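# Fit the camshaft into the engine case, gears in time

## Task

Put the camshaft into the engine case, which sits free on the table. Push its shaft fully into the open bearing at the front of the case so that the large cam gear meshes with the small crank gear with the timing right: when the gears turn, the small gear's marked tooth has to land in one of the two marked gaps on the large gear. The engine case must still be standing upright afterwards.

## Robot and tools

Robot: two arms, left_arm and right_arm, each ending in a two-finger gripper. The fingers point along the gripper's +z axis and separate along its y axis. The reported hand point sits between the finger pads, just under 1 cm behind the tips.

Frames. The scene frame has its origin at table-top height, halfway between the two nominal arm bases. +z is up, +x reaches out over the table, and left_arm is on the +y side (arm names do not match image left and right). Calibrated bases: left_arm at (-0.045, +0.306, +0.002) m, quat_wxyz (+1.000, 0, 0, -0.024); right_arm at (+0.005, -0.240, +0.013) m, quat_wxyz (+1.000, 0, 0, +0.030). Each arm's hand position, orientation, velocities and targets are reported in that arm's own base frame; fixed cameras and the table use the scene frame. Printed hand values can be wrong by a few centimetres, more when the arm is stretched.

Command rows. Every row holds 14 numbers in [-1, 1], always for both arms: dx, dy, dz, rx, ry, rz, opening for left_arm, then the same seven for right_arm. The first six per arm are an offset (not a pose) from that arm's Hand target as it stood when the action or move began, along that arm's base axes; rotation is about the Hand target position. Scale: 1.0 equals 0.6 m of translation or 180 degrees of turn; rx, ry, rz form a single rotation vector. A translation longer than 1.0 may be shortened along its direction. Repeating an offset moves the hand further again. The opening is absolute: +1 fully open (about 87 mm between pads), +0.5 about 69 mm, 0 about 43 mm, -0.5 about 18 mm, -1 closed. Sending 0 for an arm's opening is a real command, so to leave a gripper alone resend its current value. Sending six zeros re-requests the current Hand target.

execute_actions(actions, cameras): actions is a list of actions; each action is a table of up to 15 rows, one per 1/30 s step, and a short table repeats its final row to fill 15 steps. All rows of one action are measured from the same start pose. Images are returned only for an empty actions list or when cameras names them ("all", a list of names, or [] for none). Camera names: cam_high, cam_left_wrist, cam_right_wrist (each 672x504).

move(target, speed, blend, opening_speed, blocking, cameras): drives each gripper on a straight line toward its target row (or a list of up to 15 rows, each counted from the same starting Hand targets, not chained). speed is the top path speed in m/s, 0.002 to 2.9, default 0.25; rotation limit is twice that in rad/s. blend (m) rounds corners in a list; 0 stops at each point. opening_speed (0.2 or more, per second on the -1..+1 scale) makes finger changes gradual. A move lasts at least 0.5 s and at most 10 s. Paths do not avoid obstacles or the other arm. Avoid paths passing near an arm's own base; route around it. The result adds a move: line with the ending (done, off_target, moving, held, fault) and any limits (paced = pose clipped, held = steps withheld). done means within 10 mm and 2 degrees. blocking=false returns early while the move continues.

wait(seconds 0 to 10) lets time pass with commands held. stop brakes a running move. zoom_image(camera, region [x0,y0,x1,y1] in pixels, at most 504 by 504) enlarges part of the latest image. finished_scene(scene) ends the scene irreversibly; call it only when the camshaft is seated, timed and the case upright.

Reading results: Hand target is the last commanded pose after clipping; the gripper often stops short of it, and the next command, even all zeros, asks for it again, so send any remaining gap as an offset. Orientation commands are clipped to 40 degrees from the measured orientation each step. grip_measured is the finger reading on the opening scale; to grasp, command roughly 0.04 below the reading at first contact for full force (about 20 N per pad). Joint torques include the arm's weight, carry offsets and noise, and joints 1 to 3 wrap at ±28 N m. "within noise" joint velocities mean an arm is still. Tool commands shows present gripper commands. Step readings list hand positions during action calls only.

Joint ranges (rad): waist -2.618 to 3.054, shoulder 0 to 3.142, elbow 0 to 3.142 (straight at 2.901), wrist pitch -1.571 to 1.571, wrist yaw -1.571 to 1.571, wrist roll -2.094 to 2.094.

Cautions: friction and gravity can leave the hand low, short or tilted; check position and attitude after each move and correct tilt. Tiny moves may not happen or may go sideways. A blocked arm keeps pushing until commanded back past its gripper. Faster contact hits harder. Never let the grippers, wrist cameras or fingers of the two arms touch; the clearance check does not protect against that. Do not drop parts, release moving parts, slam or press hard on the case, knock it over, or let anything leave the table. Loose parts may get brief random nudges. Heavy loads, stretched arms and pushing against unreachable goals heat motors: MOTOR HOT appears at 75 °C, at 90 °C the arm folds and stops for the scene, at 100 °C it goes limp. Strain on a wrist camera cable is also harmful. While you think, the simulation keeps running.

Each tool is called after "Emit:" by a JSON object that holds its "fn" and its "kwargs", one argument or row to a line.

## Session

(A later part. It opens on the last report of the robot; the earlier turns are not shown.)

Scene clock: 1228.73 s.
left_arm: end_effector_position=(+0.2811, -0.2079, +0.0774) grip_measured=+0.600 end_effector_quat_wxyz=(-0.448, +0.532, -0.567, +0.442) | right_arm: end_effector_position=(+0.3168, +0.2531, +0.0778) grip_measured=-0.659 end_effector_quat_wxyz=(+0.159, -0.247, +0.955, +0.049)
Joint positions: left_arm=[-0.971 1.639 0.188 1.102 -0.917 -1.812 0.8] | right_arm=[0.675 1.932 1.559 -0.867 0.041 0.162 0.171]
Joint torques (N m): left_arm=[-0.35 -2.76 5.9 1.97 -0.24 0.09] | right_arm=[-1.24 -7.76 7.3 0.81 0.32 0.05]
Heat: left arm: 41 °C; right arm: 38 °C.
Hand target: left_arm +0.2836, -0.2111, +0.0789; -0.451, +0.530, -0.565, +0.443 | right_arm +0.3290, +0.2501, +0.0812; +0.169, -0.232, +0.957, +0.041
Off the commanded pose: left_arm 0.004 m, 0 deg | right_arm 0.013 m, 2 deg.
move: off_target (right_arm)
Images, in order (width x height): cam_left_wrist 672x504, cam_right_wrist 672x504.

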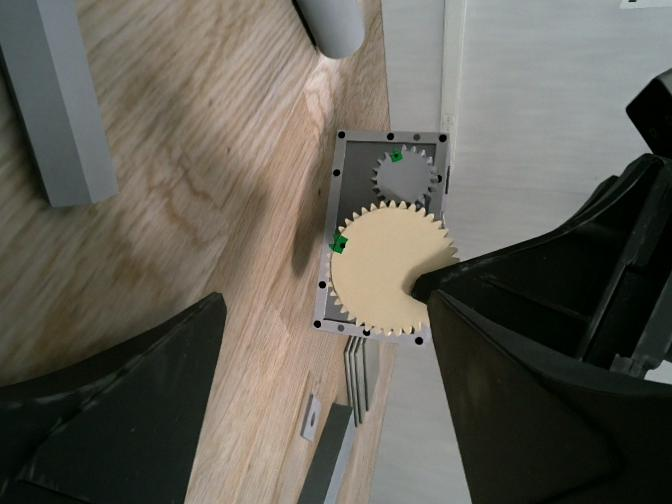

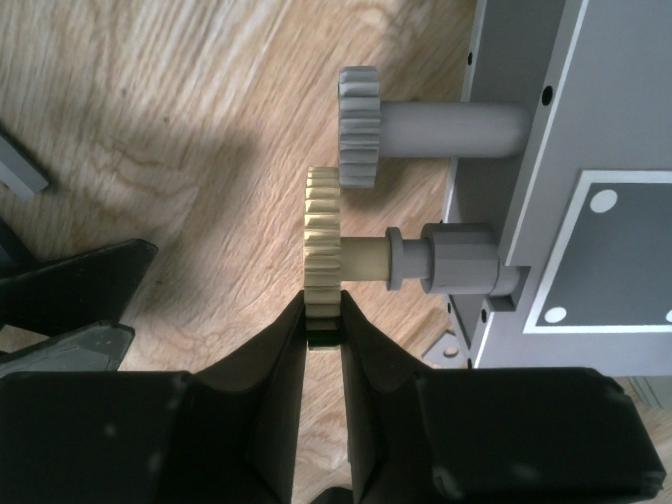

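Emit:
{"fn": "move", "kwargs": {
  "target": [0,0,0,0,0,0,0.6,-0.0075,-0.0036,-0.003,0.0063,-0.0123,0,-0.85],
  "speed": 0.03
}}

Emit:
{"fn": "move", "kwargs": {
  "target": [0,0,0,0,0,0,0.6,0.0091,-0.0178,0,0,0,0,-0.85],
  "speed": 0.03,
  "cameras": ["cam_left_wrist","cam_right_wrist"]
}}

Emit:
{"fn": "zoom_image", "kwargs": {
  "camera": "cam_left_wrist",
  "region": [360, 140, 450, 230]
}}

Scene clock: 1250.13 s.
left_arm: end_effector_position=(+0.2811, -0.2079, +0.0774) grip_measured=+0.600 end_effector_quat_wxyz=(-0.448, +0.532, -0.567, +0.442) | right_arm: end_effector_position=(+0.3168, +0.2526, +0.0772) grip_measured=-0.659 end_effector_quat_wxyz=(+0.171, -0.245, +0.953, +0.053)
Joint positions: left_arm=[-0.971 1.639 0.188 1.102 -0.917 -1.812 0.8] | right_arm=[0.675 1.906 1.518 -0.825 0.044 0.165 0.171]
Joint torques (N m): left_arm=[-0.35 -2.76 5.9 1.96 -0.24 0.09] | right_arm=[-0.61 -10.33 3.62 1.15 0.41 0.06]
Heat: left arm: 41 °C; right arm: 37 °C.
Hand target: left_arm +0.2836, -0.2111, +0.0789; -0.451, +0.530, -0.565, +0.443 | right_arm +0.3244, +0.2480, +0.0793; +0.190, -0.231, +0.953, +0.046
Off the commanded pose: left_arm 0.004 m, 0 deg | right_arm 0.009 m, 3 deg.
move: off_target (right_arm)

Scene clock: 1250.90 s.
left_arm: end_effector_position=(+0.2811, -0.2079, +0.0774) grip_measured=+0.600 end_effector_quat_wxyz=(-0.448, +0.532, -0.567, +0.442) | right_arm: end_effector_position=(+0.3175, +0.2511, +0.0775) grip_measured=-0.659 end_effector_quat_wxyz=(+0.172, -0.246, +0.952, +0.059)
Joint positions: left_arm=[-0.971 1.639 0.188 1.102 -0.917 -1.812 0.8] | right_arm=[0.666 1.898 1.506 -0.814 0.03 0.155 0.171]
Joint torques (N m): left_arm=[-0.36 -2.77 5.89 1.96 -0.24 0.08] | right_arm=[-2.63 -10.36 3.63 1.11 0.44 -0.08]
Heat: left arm: 41 °C; right arm: 37 °C.
Hand target: left_arm +0.2836, -0.2111, +0.0789; -0.451, +0.530, -0.565, +0.443 | right_arm +0.3300, +0.2373, +0.0795; +0.190, -0.231, +0.953, +0.046
Off the commanded pose: left_arm 0.004 m, 0 deg | right_arm 0.019 m, 3 deg.
move: off_target (right_arm)
Images, in order (width x height): cam_left_wrist 672x504, cam_right_wrist 672x504.

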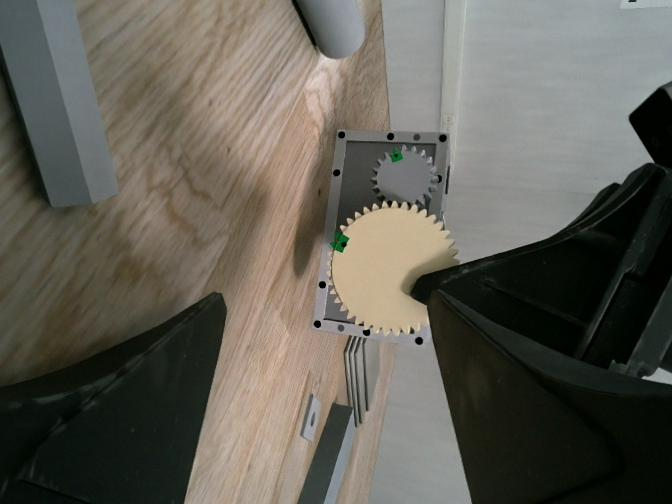

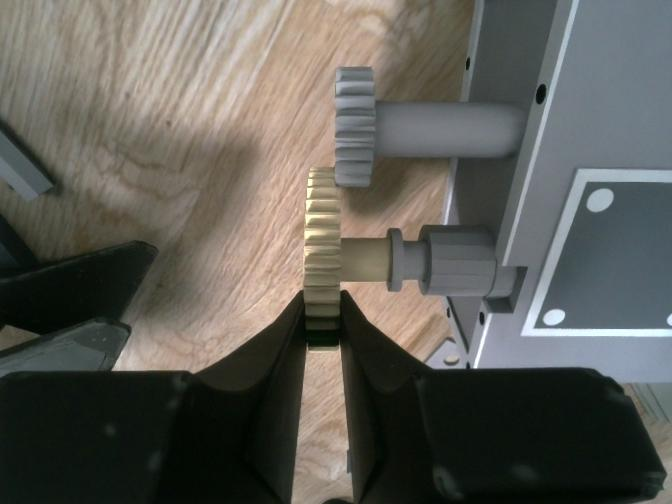

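Scaled by 5.600 from the camera's 672x504 image, which has a finer 960x720 frame.

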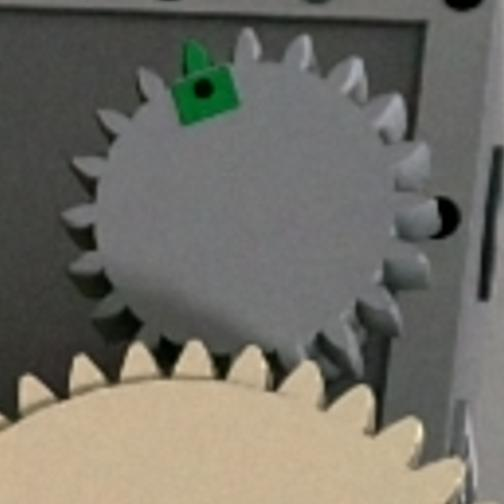

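Emit:
{"fn": "zoom_image", "kwargs": {
  "camera": "cam_left_wrist",
  "region": [385, 185, 430, 225]
}}

Emit:
{"fn": "zoom_image", "kwargs": {
  "camera": "cam_right_wrist",
  "region": [290, 140, 390, 240]
}}

Scaled by 11.200 from the camera's 672x504 image, which has a finer 960x720 frame.

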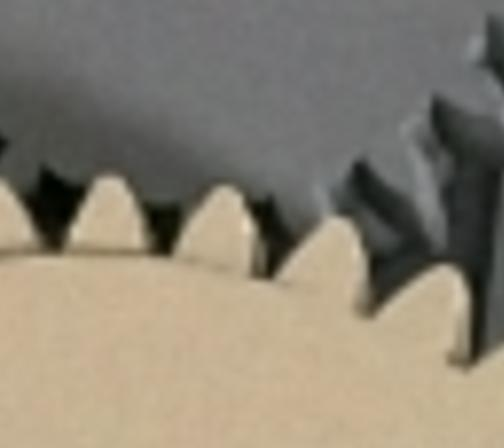

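Scaled by 5.040 from the camera's 672x504 image, which has a finer 960x720 frame.

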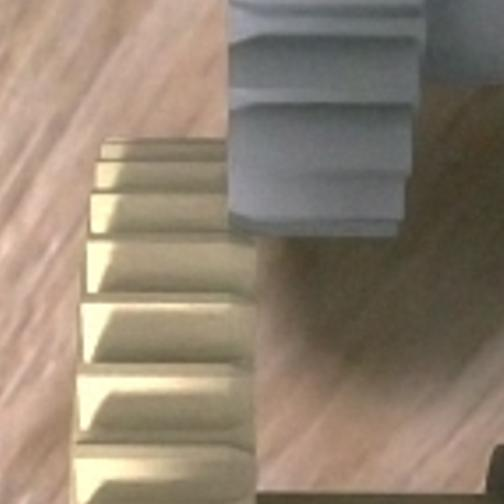

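Emit:
{"fn": "move", "kwargs": {
  "target": [0,0,0,0,0,0,0.6,-0.0228,0.0444,0,0,0,0,-0.85],
  "speed": 0.03,
  "cameras": ["cam_right_wrist"]
}}

Scene clock: 1276.43 s.
left_arm: end_effector_position=(+0.2811, -0.2079, +0.0774) grip_measured=+0.600 end_effector_quat_wxyz=(-0.448, +0.532, -0.567, +0.442) | right_arm: end_effector_position=(+0.3152, +0.2547, +0.0776) grip_measured=-0.659 end_effector_quat_wxyz=(+0.182, -0.240, +0.953, +0.041)
Joint positions: left_arm=[-0.971 1.639 0.188 1.102 -0.917 -1.812 0.8] | right_arm=[0.696 1.898 1.506 -0.813 0.083 0.187 0.171]
Joint torques (N m): left_arm=[-0.36 -2.77 5.9 1.96 -0.24 0.09] | right_arm=[1.65 -8.17 6 1 0.18 0.22]
Heat: left arm: 41 °C; right arm: 37 °C.
Hand target: left_arm +0.2836, -0.2111, +0.0789; -0.451, +0.530, -0.565, +0.443 | right_arm +0.3163, +0.2638, +0.0794; +0.190, -0.231, +0.953, +0.045
Off the commanded pose: left_arm 0.004 m, 0 deg | right_arm 0.010 m, 2 deg.
move: done
Images, in order (width x height): cam_right_wrist 672x504.

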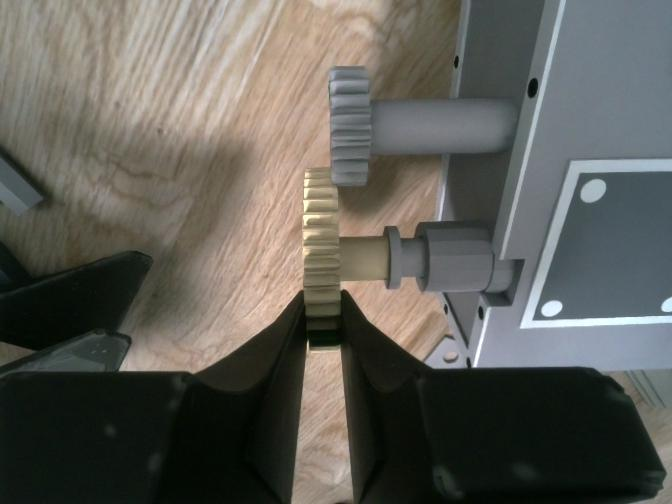

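Emit:
{"fn": "zoom_image", "kwargs": {
  "camera": "cam_right_wrist",
  "region": [290, 50, 440, 200]
}}

Emit:
{"fn": "execute_actions", "kwargs": {
  "actions": [],
  "cameras": ["cam_left_wrist","cam_right_wrist"]
}}

Emit:
{"fn": "zoom_image", "kwargs": {
  "camera": "cam_left_wrist",
  "region": [385, 185, 430, 225]
}}

Emit:
{"fn": "zoom_image", "kwargs": {
  "camera": "cam_left_wrist",
  "region": [360, 140, 450, 230]
}}

Scaled by 3.360 from the camera's 672x504 image, which has a finer 960x720 frame.

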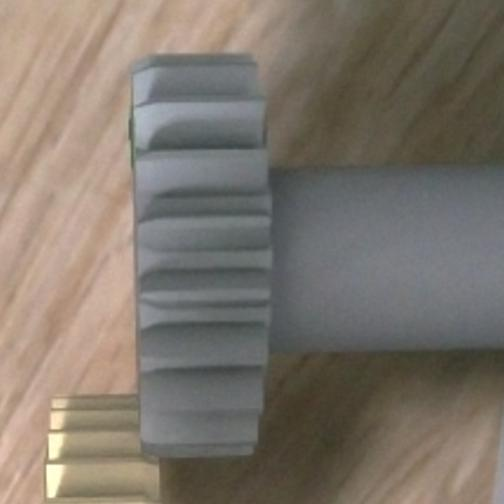

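Scene clock: 1289.37 s.
left_arm: end_effector_position=(+0.2811, -0.2079, +0.0774) grip_measured=+0.600 end_effector_quat_wxyz=(-0.448, +0.532, -0.567, +0.442) | right_arm: end_effector_position=(+0.3152, +0.2547, +0.0776) grip_measured=-0.659 end_effector_quat_wxyz=(+0.182, -0.240, +0.953, +0.041)
Joint positions: left_arm=[-0.971 1.639 0.188 1.102 -0.917 -1.812 0.8] | right_arm=[0.696 1.898 1.506 -0.813 0.083 0.187 0.171]
Joint velocities: within noise
Joint torques (N m): left_arm=[-0.36 -2.76 5.89 1.96 -0.24 0.09] | right_arm=[1.66 -8.18 6.02 0.99 0.18 0.24]
Motor temperatures (°C): left_arm=[23 30 33 41 26 25 24] | right_arm=[25 34 35 37 27 26 29]
Heat: left arm: 41 °C; right arm: 37 °C.
Hand target: left_arm +0.2836, -0.2111, +0.0789; -0.451, +0.530, -0.565, +0.443 | right_arm +0.3163, +0.2638, +0.0794; +0.190, -0.231, +0.953, +0.046
Tool commands: left_gripper/opening=+0.6 right_gripper/opening=-0.85
Off the commanded pose: left_arm 0.004 m, 0 deg | right_arm 0.010 m, 2 deg.
Images, in order (width x height): cam_left_wrist 672x504, cam_right_wrist 672x504.

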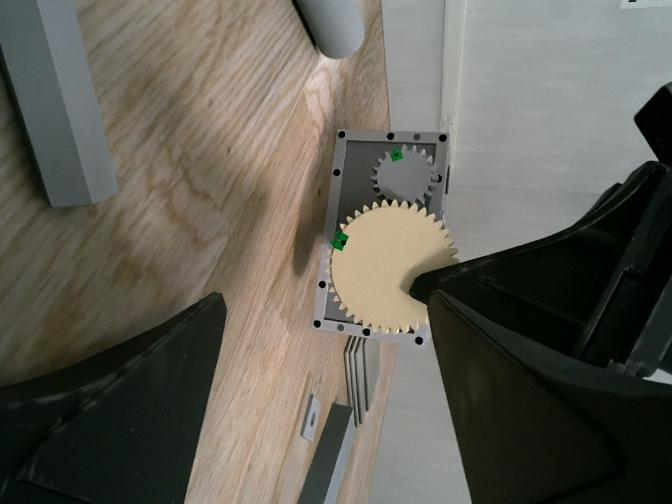

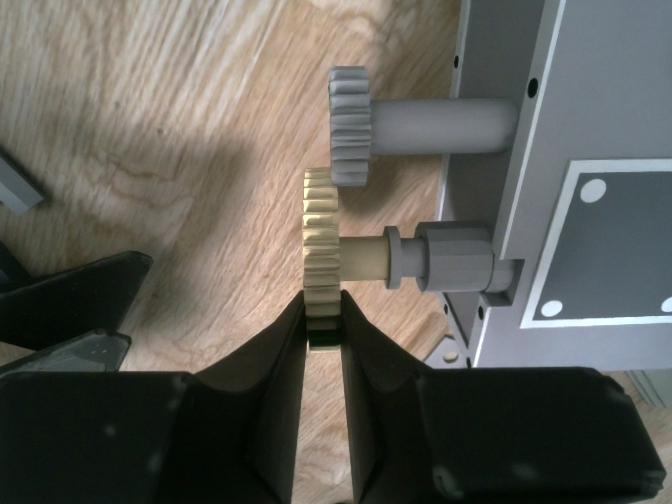

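Scaled by 11.200 from the camera's 672x504 image, which has a finer 960x720 frame.

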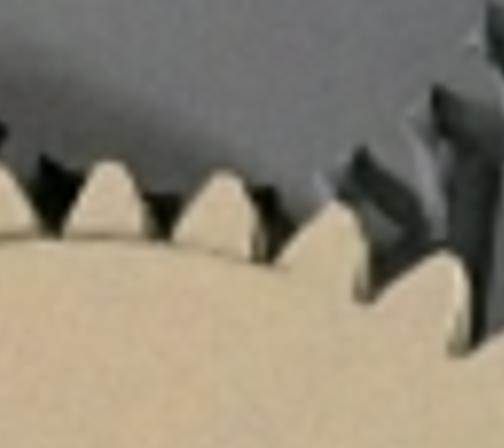

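Scaled by 5.600 from the camera's 672x504 image, which has a finer 960x720 frame.

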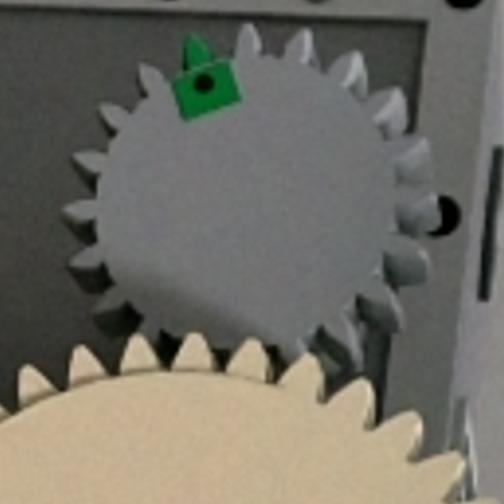

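Emit:
{"fn": "move", "kwargs": {
  "target": [0.0817,0.0133,0,0,0,0,0.6,0,0,0,0,0,0,-0.85],
  "speed": 0.08,
  "cameras": ["cam_left_wrist","cam_right_wrist"]
}}

Scene clock: 1345.27 s.
left_arm: end_effector_position=(+0.3284, -0.2004, +0.0769) grip_measured=+0.600 end_effector_quat_wxyz=(-0.448, +0.534, -0.566, +0.440) | right_arm: end_effector_position=(+0.3152, +0.2547, +0.0776) grip_measured=-0.659 end_effector_quat_wxyz=(+0.182, -0.240, +0.953, +0.041)
Joint positions: left_arm=[-0.776 1.74 0.278 1.173 -0.734 -1.73 0.8] | right_arm=[0.696 1.898 1.506 -0.813 0.083 0.187 0.171]
Joint torques (N m): left_arm=[0.2 -3.51 6.06 2.16 -0.07 0.14] | right_arm=[1.65 -8.2 6 0.99 0.18 0.23]
Heat: left arm: 42 °C; right arm: 36 °C.
Hand target: left_arm +0.3327, -0.2031, +0.0789; -0.451, +0.530, -0.565, +0.443 | right_arm +0.3163, +0.2638, +0.0794; +0.190, -0.231, +0.953, +0.046
Off the commanded pose: left_arm 0.005 m, 1 deg | right_arm 0.009 m, 2 deg.
move: done
Images, in order (width x height): cam_left_wrist 672x504, cam_right_wrist 672x504.

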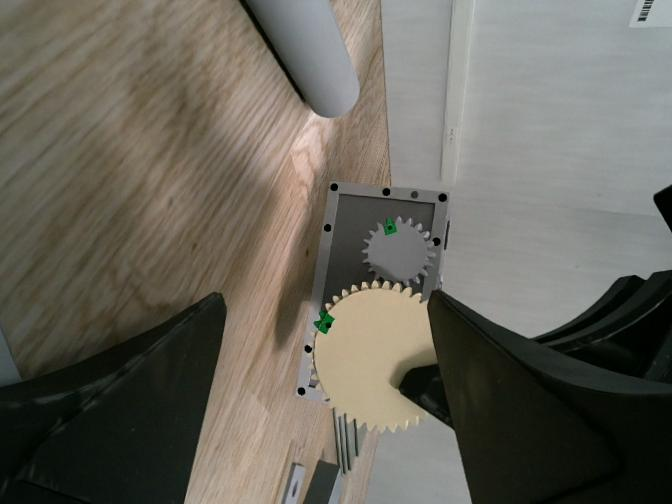

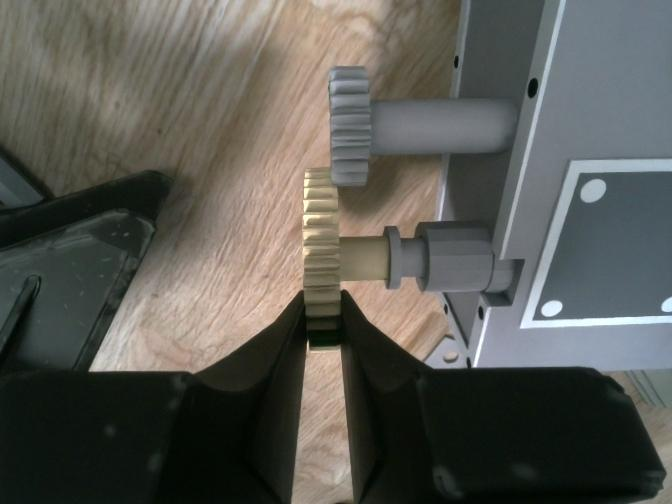

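Emit:
{"fn": "zoom_image", "kwargs": {
  "camera": "cam_left_wrist",
  "region": [370, 260, 430, 310]
}}

Emit:
{"fn": "zoom_image", "kwargs": {
  "camera": "cam_left_wrist",
  "region": [350, 205, 450, 305]
}}

Emit:
{"fn": "zoom_image", "kwargs": {
  "camera": "cam_left_wrist",
  "region": [290, 175, 470, 445]
}}

Scaled by 8.400 from the camera's 672x504 image, which has a finer 960x720 frame.

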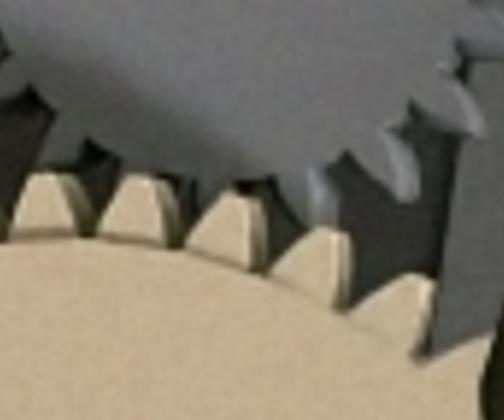

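Scaled by 5.040 from the camera's 672x504 image, which has a finer 960x720 frame.

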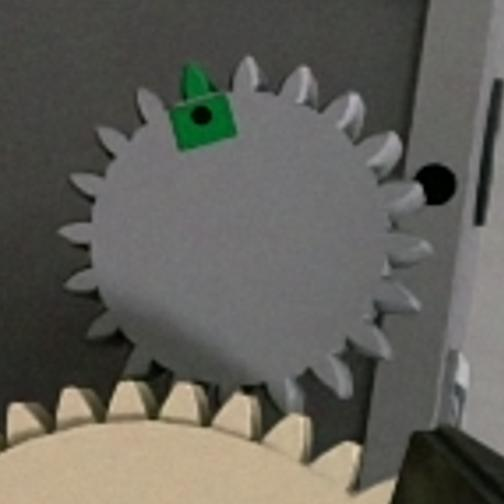

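Scaled by 1.867 from the camera's 672x504 image, which has a finer 960x720 frame.

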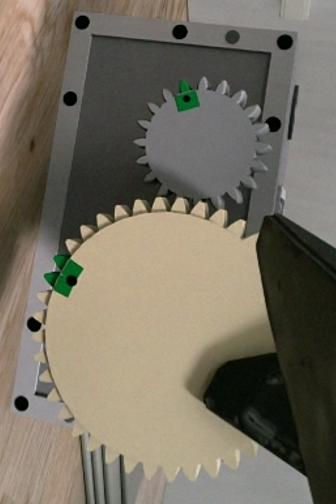

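Emit:
{"fn": "move", "kwargs": {
  "target": [0,0,0,0,0,0,0.6,0.013,0.0067,0.008,-0.0152,0.0296,0,-0.85],
  "speed": 0.03,
  "cameras": ["cam_left_wrist","cam_right_wrist"]
}}

Emit:
{"fn": "zoom_image", "kwargs": {
  "camera": "cam_left_wrist",
  "region": [350, 205, 450, 305]
}}

Scene clock: 1405.33 s.
left_arm: end_effector_position=(+0.3284, -0.2005, +0.0769) grip_measured=+0.600 end_effector_quat_wxyz=(-0.447, +0.534, -0.567, +0.440) | right_arm: end_effector_position=(+0.3174, +0.2591, +0.0777) grip_measured=-0.659 end_effector_quat_wxyz=(+0.128, -0.239, +0.962, +0.023)
Joint positions: left_arm=[-0.776 1.74 0.278 1.173 -0.733 -1.729 0.8] | right_arm=[0.694 2.025 1.701 -0.996 0.07 0.2 0.171]
Joint torques (N m): left_arm=[0.21 -3.49 6.08 2.15 -0.09 0.14] | right_arm=[0.39 -8.88 7.6 0.75 0.01 0.05]
Motor temperatures (°C): left_arm=[23 30 33 46 26 25 24] | right_arm=[25 34 37 35 27 26 29]
Heat: left arm: 46 °C; right arm: 37 °C.
Hand target: left_arm +0.3327, -0.2031, +0.0789; -0.451, +0.530, -0.565, +0.443 | right_arm +0.3240, +0.2678, +0.0841; +0.140, -0.233, +0.962, +0.033
Off the commanded pose: left_arm 0.005 m, 1 deg | right_arm 0.013 m, 2 deg.
move: off_target (right_arm)
Images, in order (width x height): cam_left_wrist 672x504, cam_right_wrist 672x504.

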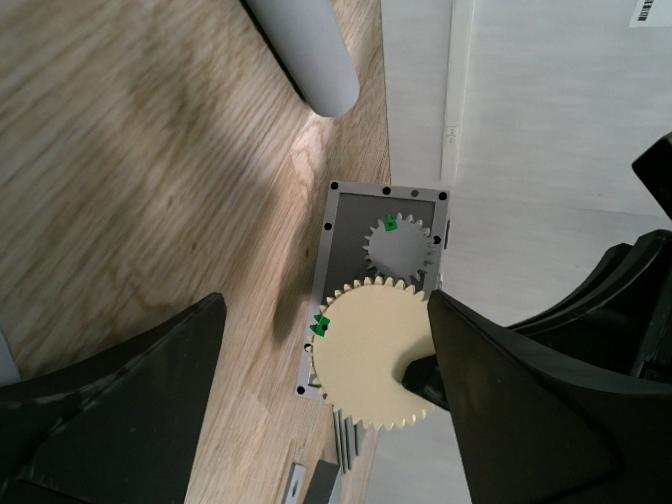

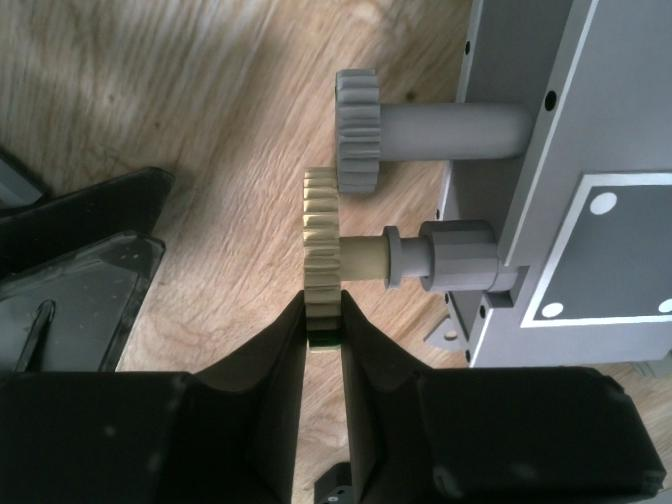

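Scaled by 5.040 from the camera's 672x504 image, which has a finer 960x720 frame.

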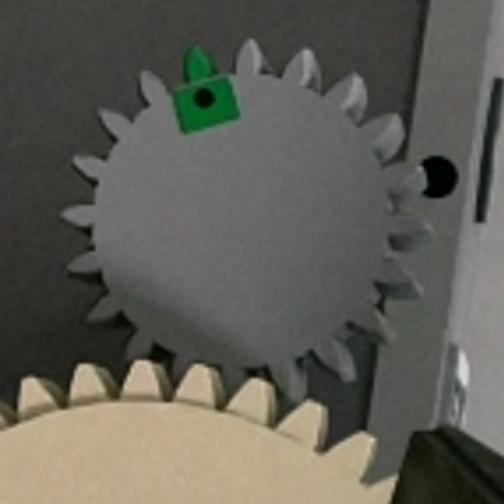

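Emit:
{"fn": "zoom_image", "kwargs": {
  "camera": "cam_left_wrist",
  "region": [290, 175, 470, 445]
}}

Emit:
{"fn": "zoom_image", "kwargs": {
  "camera": "cam_right_wrist",
  "region": [290, 50, 440, 200]
}}

Scaled by 1.867 from the camera's 672x504 image, which has a finer 960x720 frame.

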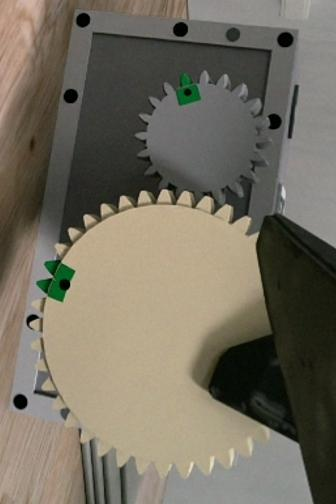

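Scaled by 3.360 from the camera's 672x504 image, which has a finer 960x720 frame.

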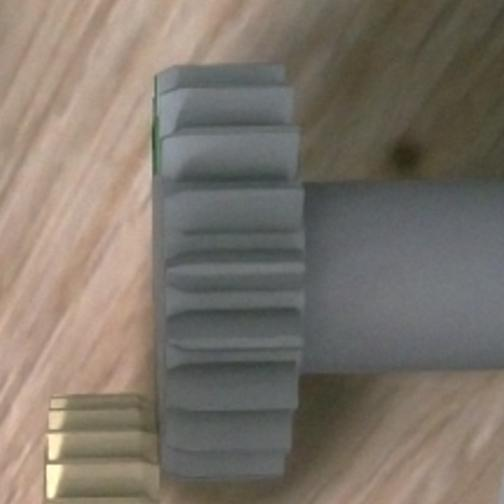

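Emit:
{"fn": "move", "kwargs": {
  "target": [0,0,0,0,0,0,0.6,0.0228,-0.0444,0,0,0,0,-0.85],
  "speed": 0.04,
  "cameras": ["cam_left_wrist","cam_right_wrist"]
}}

Emit:
{"fn": "zoom_image", "kwargs": {
  "camera": "cam_left_wrist",
  "region": [350, 205, 450, 305]
}}

Emit:
{"fn": "zoom_image", "kwargs": {
  "camera": "cam_right_wrist",
  "region": [290, 50, 440, 200]
}}

Scene clock: 1430.10 s.
left_arm: end_effector_position=(+0.3284, -0.2005, +0.0769) grip_measured=+0.600 end_effector_quat_wxyz=(-0.447, +0.534, -0.567, +0.440) | right_arm: end_effector_position=(+0.3213, +0.2536, +0.0777) grip_measured=-0.659 end_effector_quat_wxyz=(+0.117, -0.242, +0.962, +0.045)
Joint positions: left_arm=[-0.776 1.74 0.278 1.173 -0.733 -1.729 0.8] | right_arm=[0.657 2.025 1.701 -0.996 0.011 0.162 0.171]
Joint torques (N m): left_arm=[0.23 -3.49 6.08 2.15 -0.08 0.14] | right_arm=[-2.71 -11.02 5.08 0.85 0.43 -0.21]
Heat: left arm: 46 °C; right arm: 37 °C.
Hand target: left_arm +0.3327, -0.2031, +0.0789; -0.451, +0.530, -0.565, +0.443 | right_arm +0.3377, +0.2413, +0.0841; +0.140, -0.233, +0.962, +0.033
Off the commanded pose: left_arm 0.005 m, 1 deg | right_arm 0.022 m, 3 deg.
move: off_target (right_arm)
Images, in order (width x height): cam_left_wrist 672x504, cam_right_wrist 672x504.

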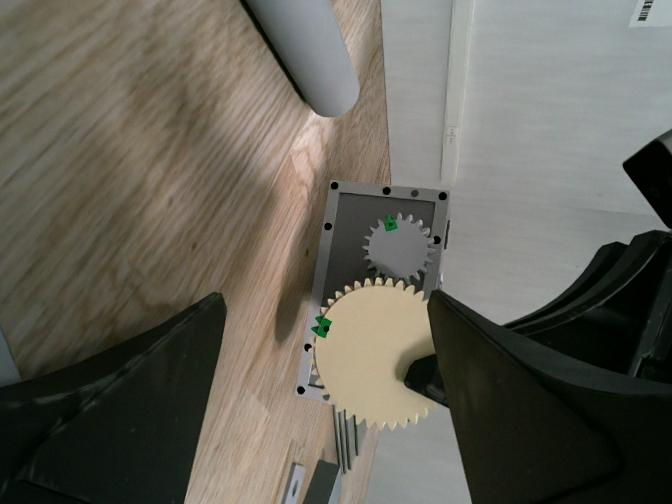

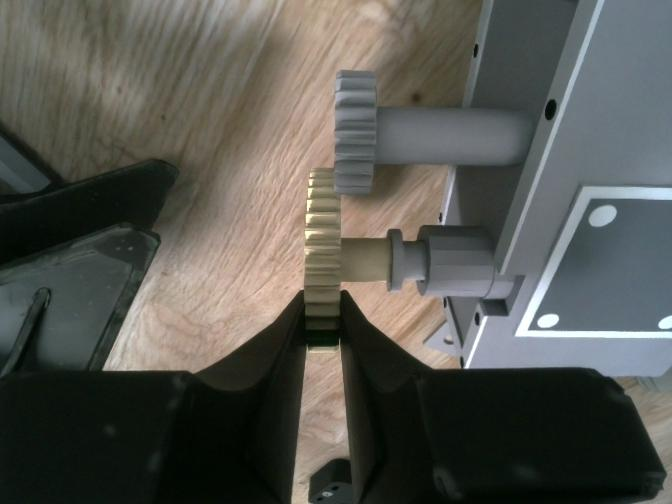

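Scaled by 5.040 from the camera's 672x504 image, which has a finer 960x720 frame.

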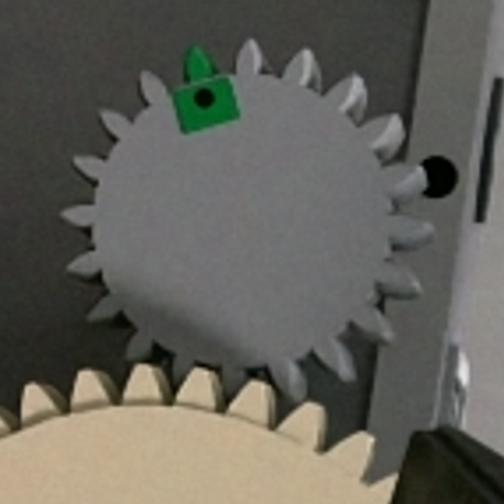

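Scaled by 3.360 from the camera's 672x504 image, which has a finer 960x720 frame.

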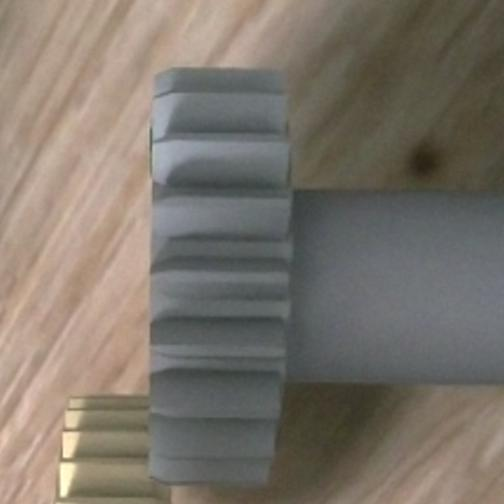

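Emit:
{"fn": "move", "kwargs": {
  "target": [0,0,0,0,0,0,0.6,0.0152,-0.0296,0,0,0,0,-0.85],
  "speed": 0.04,
  "cameras": ["cam_left_wrist","cam_right_wrist"]
}}

Emit:
{"fn": "zoom_image", "kwargs": {
  "camera": "cam_left_wrist",
  "region": [350, 205, 450, 305]
}}

Emit:
{"fn": "zoom_image", "kwargs": {
  "camera": "cam_right_wrist",
  "region": [290, 50, 490, 300]
}}

Scene clock: 1439.17 s.
left_arm: end_effector_position=(+0.3284, -0.2005, +0.0769) grip_measured=+0.600 end_effector_quat_wxyz=(-0.447, +0.534, -0.567, +0.440) | right_arm: end_effector_position=(+0.3304, +0.2413, +0.0779) grip_measured=-0.653 end_effector_quat_wxyz=(+0.113, -0.245, +0.961, +0.054)
Joint positions: left_arm=[-0.776 1.74 0.278 1.173 -0.733 -1.729 0.8] | right_arm=[0.61 2.025 1.701 -0.996 -0.022 0.114 0.173]
Joint torques (N m): left_arm=[0.21 -3.49 6.08 2.15 -0.09 0.14] | right_arm=[-2.89 -11.93 4.07 0.9 0.63 -0.2]
Heat: left arm: 46 °C; right arm: 38 °C.
Hand target: left_arm +0.3327, -0.2031, +0.0789; -0.451, +0.530, -0.565, +0.443 | right_arm +0.3468, +0.2236, +0.0841; +0.140, -0.233, +0.962, +0.033
Off the commanded pose: left_arm 0.005 m, 1 deg | right_arm 0.025 m, 4 deg.
move: off_target (right_arm)
Images, in order (width x height): cam_left_wrist 672x504, cam_right_wrist 672x504.

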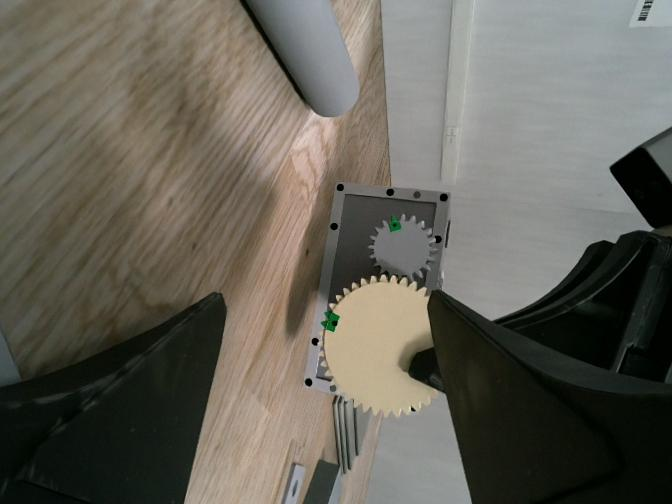

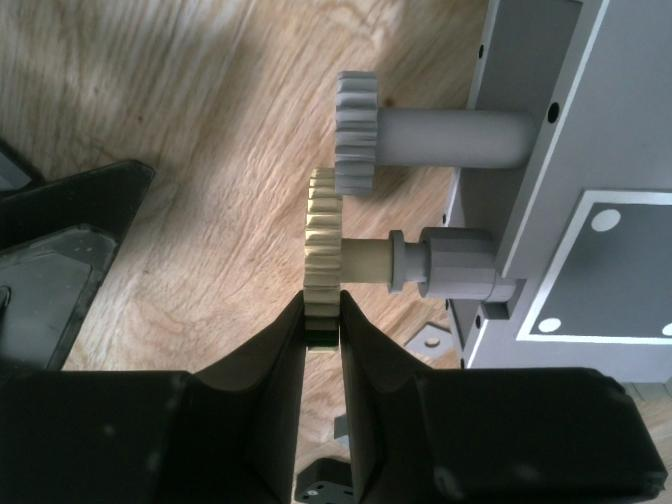

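Scaled by 5.040 from the camera's 672x504 image, which has a finer 960x720 frame.

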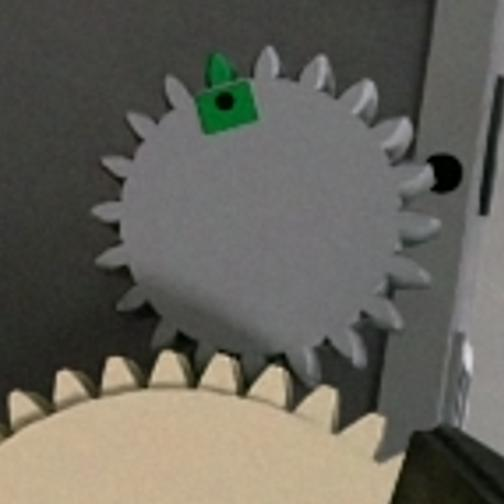

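Scaled by 2.016 from the camera's 672x504 image, which has a finer 960x720 frame.

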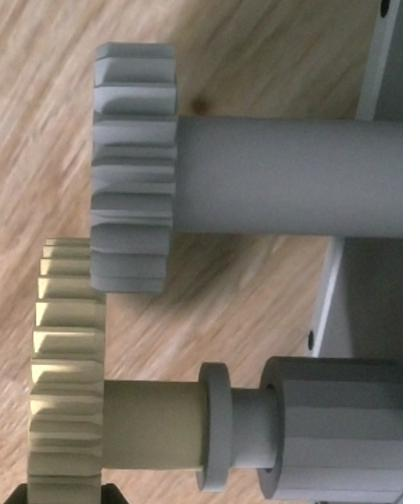

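Emit:
{"fn": "zoom_image", "kwargs": {
  "camera": "cam_left_wrist",
  "region": [290, 170, 470, 440]
}}

Emit:
{"fn": "zoom_image", "kwargs": {
  "camera": "cam_left_wrist",
  "region": [375, 255, 425, 300]
}}

Scaled by 1.867 from the camera's 672x504 image, which has a finer 960x720 frame.

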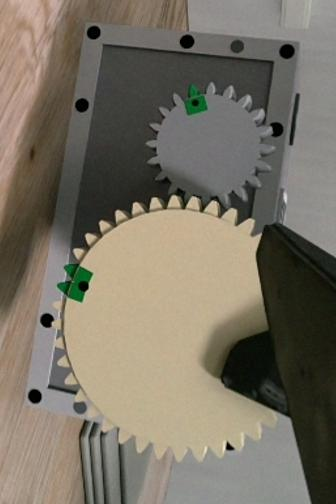

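Scaled by 10.080 from the camera's 672x504 image, which has a finer 960x720 frame.

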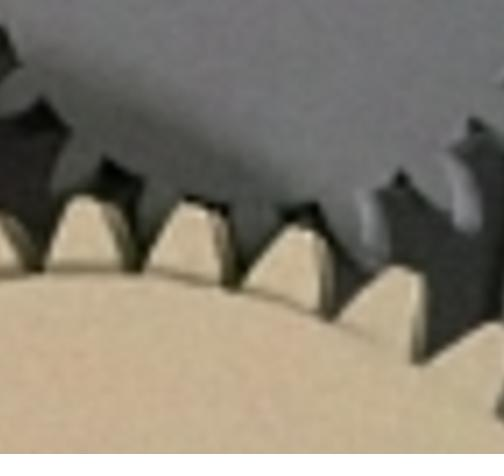

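Emit:
{"fn": "zoom_image", "kwargs": {
  "camera": "cam_left_wrist",
  "region": [315, 260, 435, 345]
}}

Scaled by 4.200 from the camera's 672x504 image, which has a finer 960x720 frame.

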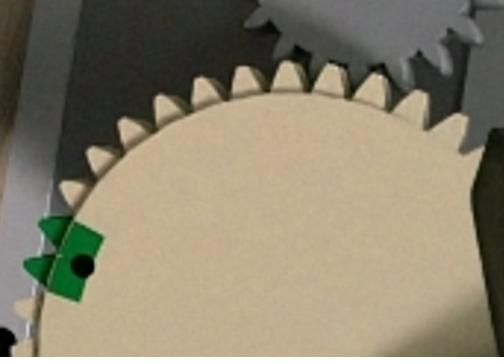

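Emit:
{"fn": "move", "kwargs": {
  "target": [
    [0,0,0,0,0,0,0.6,-0.0263,0.0323,-0.0068,0,0,0,-0.85],
    [0,0,0,0,0,0,0.6,-0.0263,0.0323,-0.0068,0,0,0,-0.3],
    [0,0,0,0,0,0,0.6,-0.0713,0.009,0.16,0,0,0,-0.3]
  ],
  "speed": [0.06,0.06,0.1],
  "opening_speed": 0.4,
  "cameras": ["all"]
}}

Scene clock: 1493.00 s.
left_arm: end_effector_position=(+0.3284, -0.2005, +0.0769) grip_measured=+0.600 end_effector_quat_wxyz=(-0.447, +0.534, -0.567, +0.440) | right_arm: end_effector_position=(+0.3035, +0.2269, +0.1638) grip_measured=-0.300 end_effector_quat_wxyz=(+0.119, -0.235, +0.964, +0.029)
Joint positions: left_arm=[-0.776 1.74 0.278 1.173 -0.733 -1.729 0.8] | right_arm=[0.643 1.93 1.911 -1.309 0.041 0.16 0.35]
Joint torques (N m): left_arm=[0.2 -3.51 6.06 2.15 -0.09 0.14] | right_arm=[0.83 -11.02 7.04 0.62 0.17 0.02]
Motor temperatures (°C): left_arm=[23 29 33 47 26 25 24] | right_arm=[26 43 35 34 27 26 29]
Heat: left arm: 47 °C; right arm: 43 °C.
Hand target: left_arm +0.3327, -0.2031, +0.0789; -0.451, +0.530, -0.565, +0.443 | right_arm +0.3041, +0.2290, +0.1801; +0.140, -0.233, +0.962, +0.034
Off the commanded pose: left_arm 0.005 m, 1 deg | right_arm 0.016 m, 2 deg.
move: off_target (right_arm)

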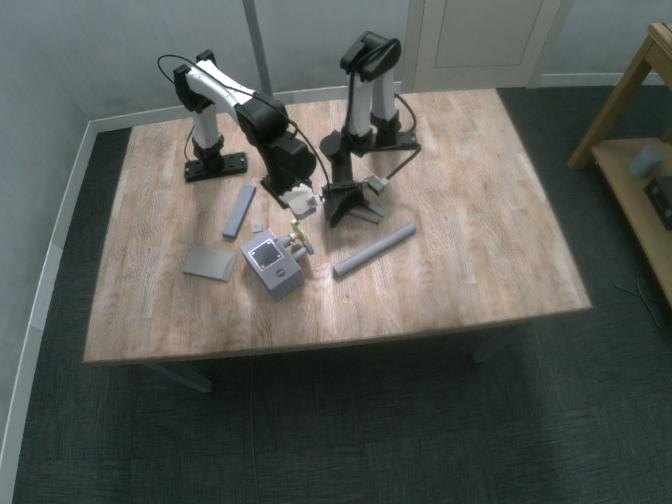

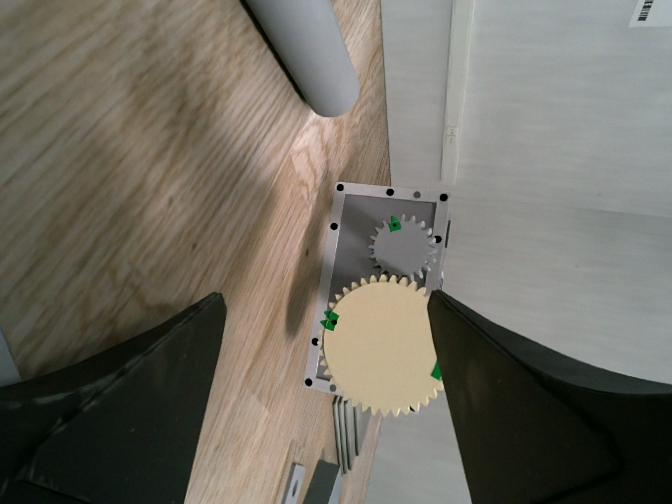

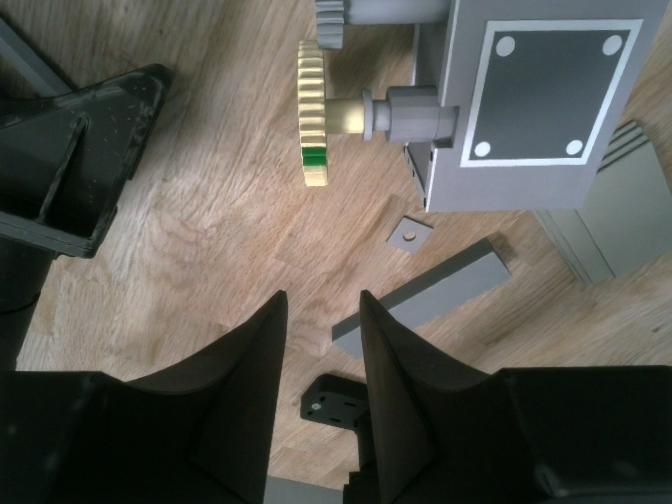

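Emit:
{"fn": "move", "kwargs": {
  "target": [0,0,0,0,0,0,0.6,0.24,-0.2717,-0.008,0.0273,0.0855,-0.497,-1],
  "speed": 0.2,
  "cameras": ["cam_high","cam_right_wrist"]
}}

Scene clock: 1524.00 s.
left_arm: end_effector_position=(+0.3284, -0.2005, +0.0769) grip_measured=+0.600 end_effector_quat_wxyz=(-0.447, +0.534, -0.567, +0.440) | right_arm: end_effector_position=(+0.4453, +0.0663, +0.1717) grip_measured=-1.000 end_effector_quat_wxyz=(+0.086, +0.519, +0.849, +0.047)
Joint positions: left_arm=[-0.776 1.74 0.278 1.173 -0.733 -1.729 0.8] | right_arm=[0.072 2.248 2.421 -1.549 0.023 1.168 0]
Joint torques (N m): left_arm=[0.21 -3.49 6.08 2.15 -0.09 0.14] | right_arm=[-0.17 -9.8 6.63 0.44 0.02 0.02]
Heat: left arm: 47 °C; right arm: 42 °C.
Hand target: left_arm +0.3327, -0.2031, +0.0789; -0.451, +0.530, -0.565, +0.443 | right_arm +0.4480, +0.0659, +0.1754; +0.015, +0.520, +0.854, -0.010
Off the commanded pose: left_arm 0.005 m, 1 deg | right_arm 0.005 m, 10 deg.
joint sent to its limit (right arm) — joint 4 (wrist pitch), lower limit. The joint targets are off in orientation, not in position.
move: off_target (right_arm)
Images, in order (width x height): cam_high 672x504, cam_right_wrist 672x504.

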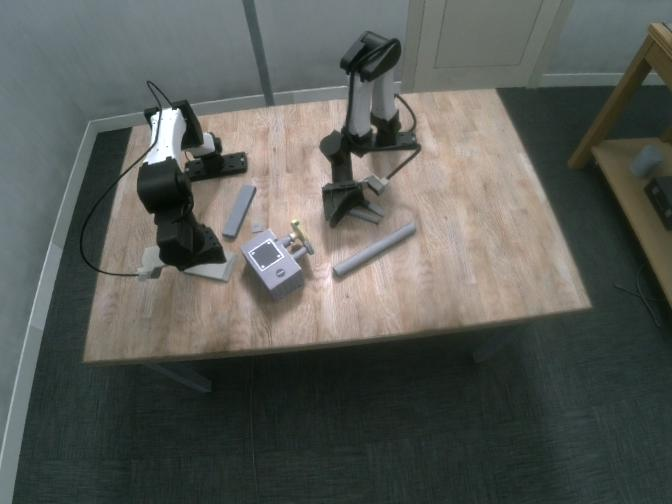

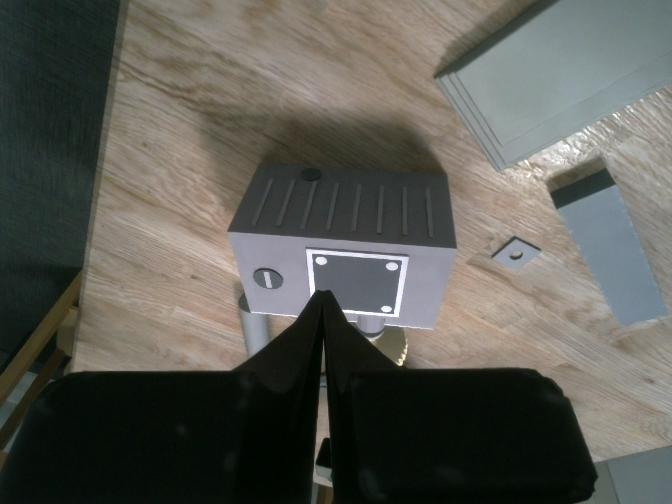

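Emit:
{"fn": "move", "kwargs": {
  "target": [0,0,0,0,0,0,0.6,-0.03,-0.014,-0.2257,0,0,0,-1],
  "speed": 0.12,
  "cameras": ["cam_high","cam_right_wrist"]
}}

Scene clock: 1540.90 s.
left_arm: end_effector_position=(+0.3284, -0.2005, +0.0769) grip_measured=+0.600 end_effector_quat_wxyz=(-0.447, +0.534, -0.567, +0.440) | right_arm: end_effector_position=(+0.4278, +0.0623, +0.0436) grip_measured=-1.000 end_effector_quat_wxyz=(+0.009, +0.520, +0.854, -0.007)
Joint positions: left_arm=[-0.776 1.74 0.278 1.173 -0.733 -1.729 0.8] | right_arm=[0.066 2.292 1.982 -1.254 0.023 1.158 0]
Joint torques (N m): left_arm=[0.21 -3.51 6.08 2.15 -0.09 0.14] | right_arm=[-0.47 -10.88 3.99 0.38 0.22 -0.1]
Heat: left arm: 48 °C; right arm: 41 °C.
Hand target: left_arm +0.3327, -0.2031, +0.0789; -0.451, +0.530, -0.565, +0.443 | right_arm +0.4301, +0.0575, +0.0400; +0.015, +0.520, +0.854, -0.009
Off the commanded pose: left_arm 0.005 m, 1 deg | right_arm 0.006 m, 1 deg.
move: done
Images, in order (width x height): cam_high 672x504, cam_right_wrist 672x504.

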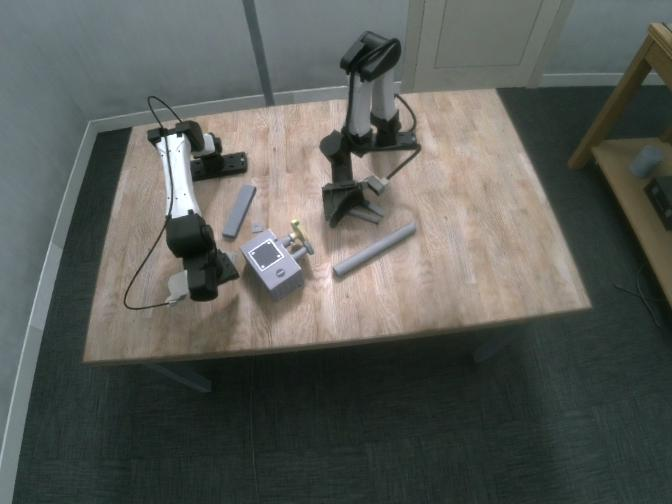

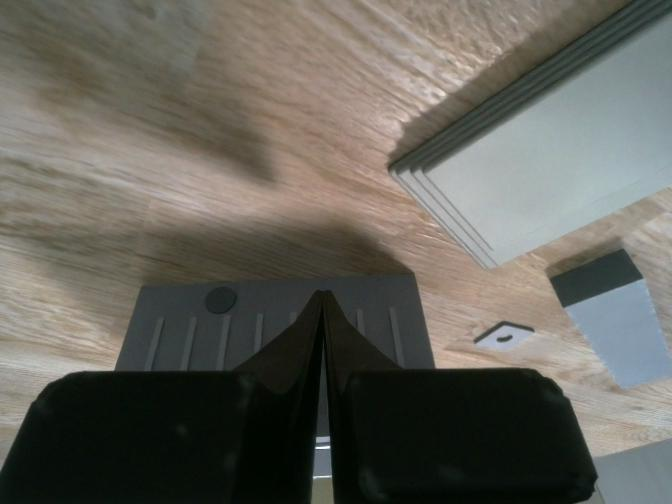

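Emit:
{"fn": "move", "kwargs": {
  "target": [0,0,0,0,0,0,0.6,-0.0114,0.0222,0,0,0,0,-1],
  "speed": 0.04,
  "cameras": ["cam_left_wrist","cam_right_wrist"]
}}

Scene clock: 1547.63 s.
left_arm: end_effector_position=(+0.3284, -0.2005, +0.0769) grip_measured=+0.600 end_effector_quat_wxyz=(-0.447, +0.534, -0.567, +0.440) | right_arm: end_effector_position=(+0.4203, +0.0697, +0.0337) grip_measured=-1.000 end_effector_quat_wxyz=(+0.000, +0.519, +0.855, -0.014)
Joint positions: left_arm=[-0.776 1.74 0.278 1.173 -0.733 -1.729 0.8] | right_arm=[0.084 2.292 1.941 -1.237 0.023 1.176 0]
Joint torques (N m): left_arm=[0.2 -3.49 6.09 2.15 -0.09 0.14] | right_arm=[0.76 -13.35 3.7 0.33 0.22 0.02]
Heat: left arm: 48 °C; right arm: 40 °C.
Hand target: left_arm +0.3327, -0.2031, +0.0789; -0.451, +0.530, -0.565, +0.443 | right_arm +0.4232, +0.0708, +0.0400; +0.015, +0.520, +0.854, -0.009
Off the commanded pose: left_arm 0.005 m, 1 deg | right_arm 0.007 m, 2 deg.
move: done
Images, in order (width x height): cam_left_wrist 672x504, cam_right_wrist 672x504.

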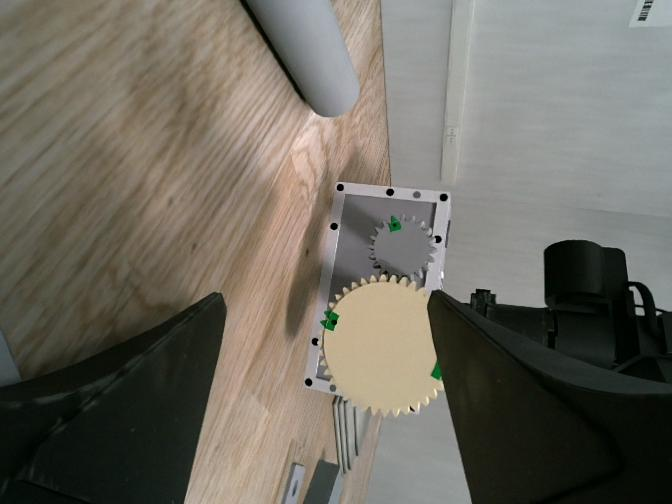

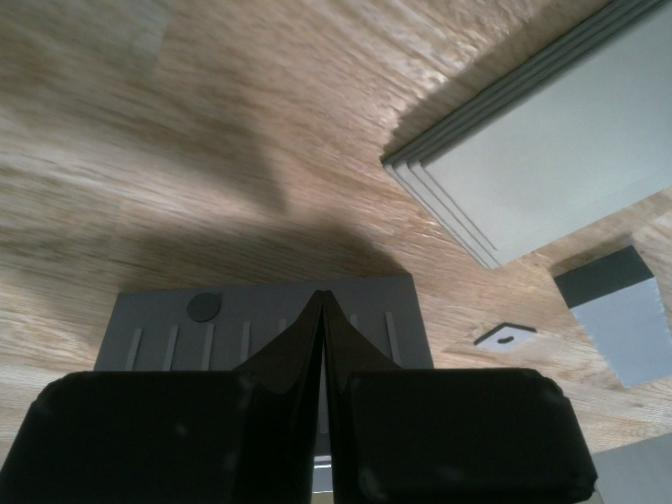

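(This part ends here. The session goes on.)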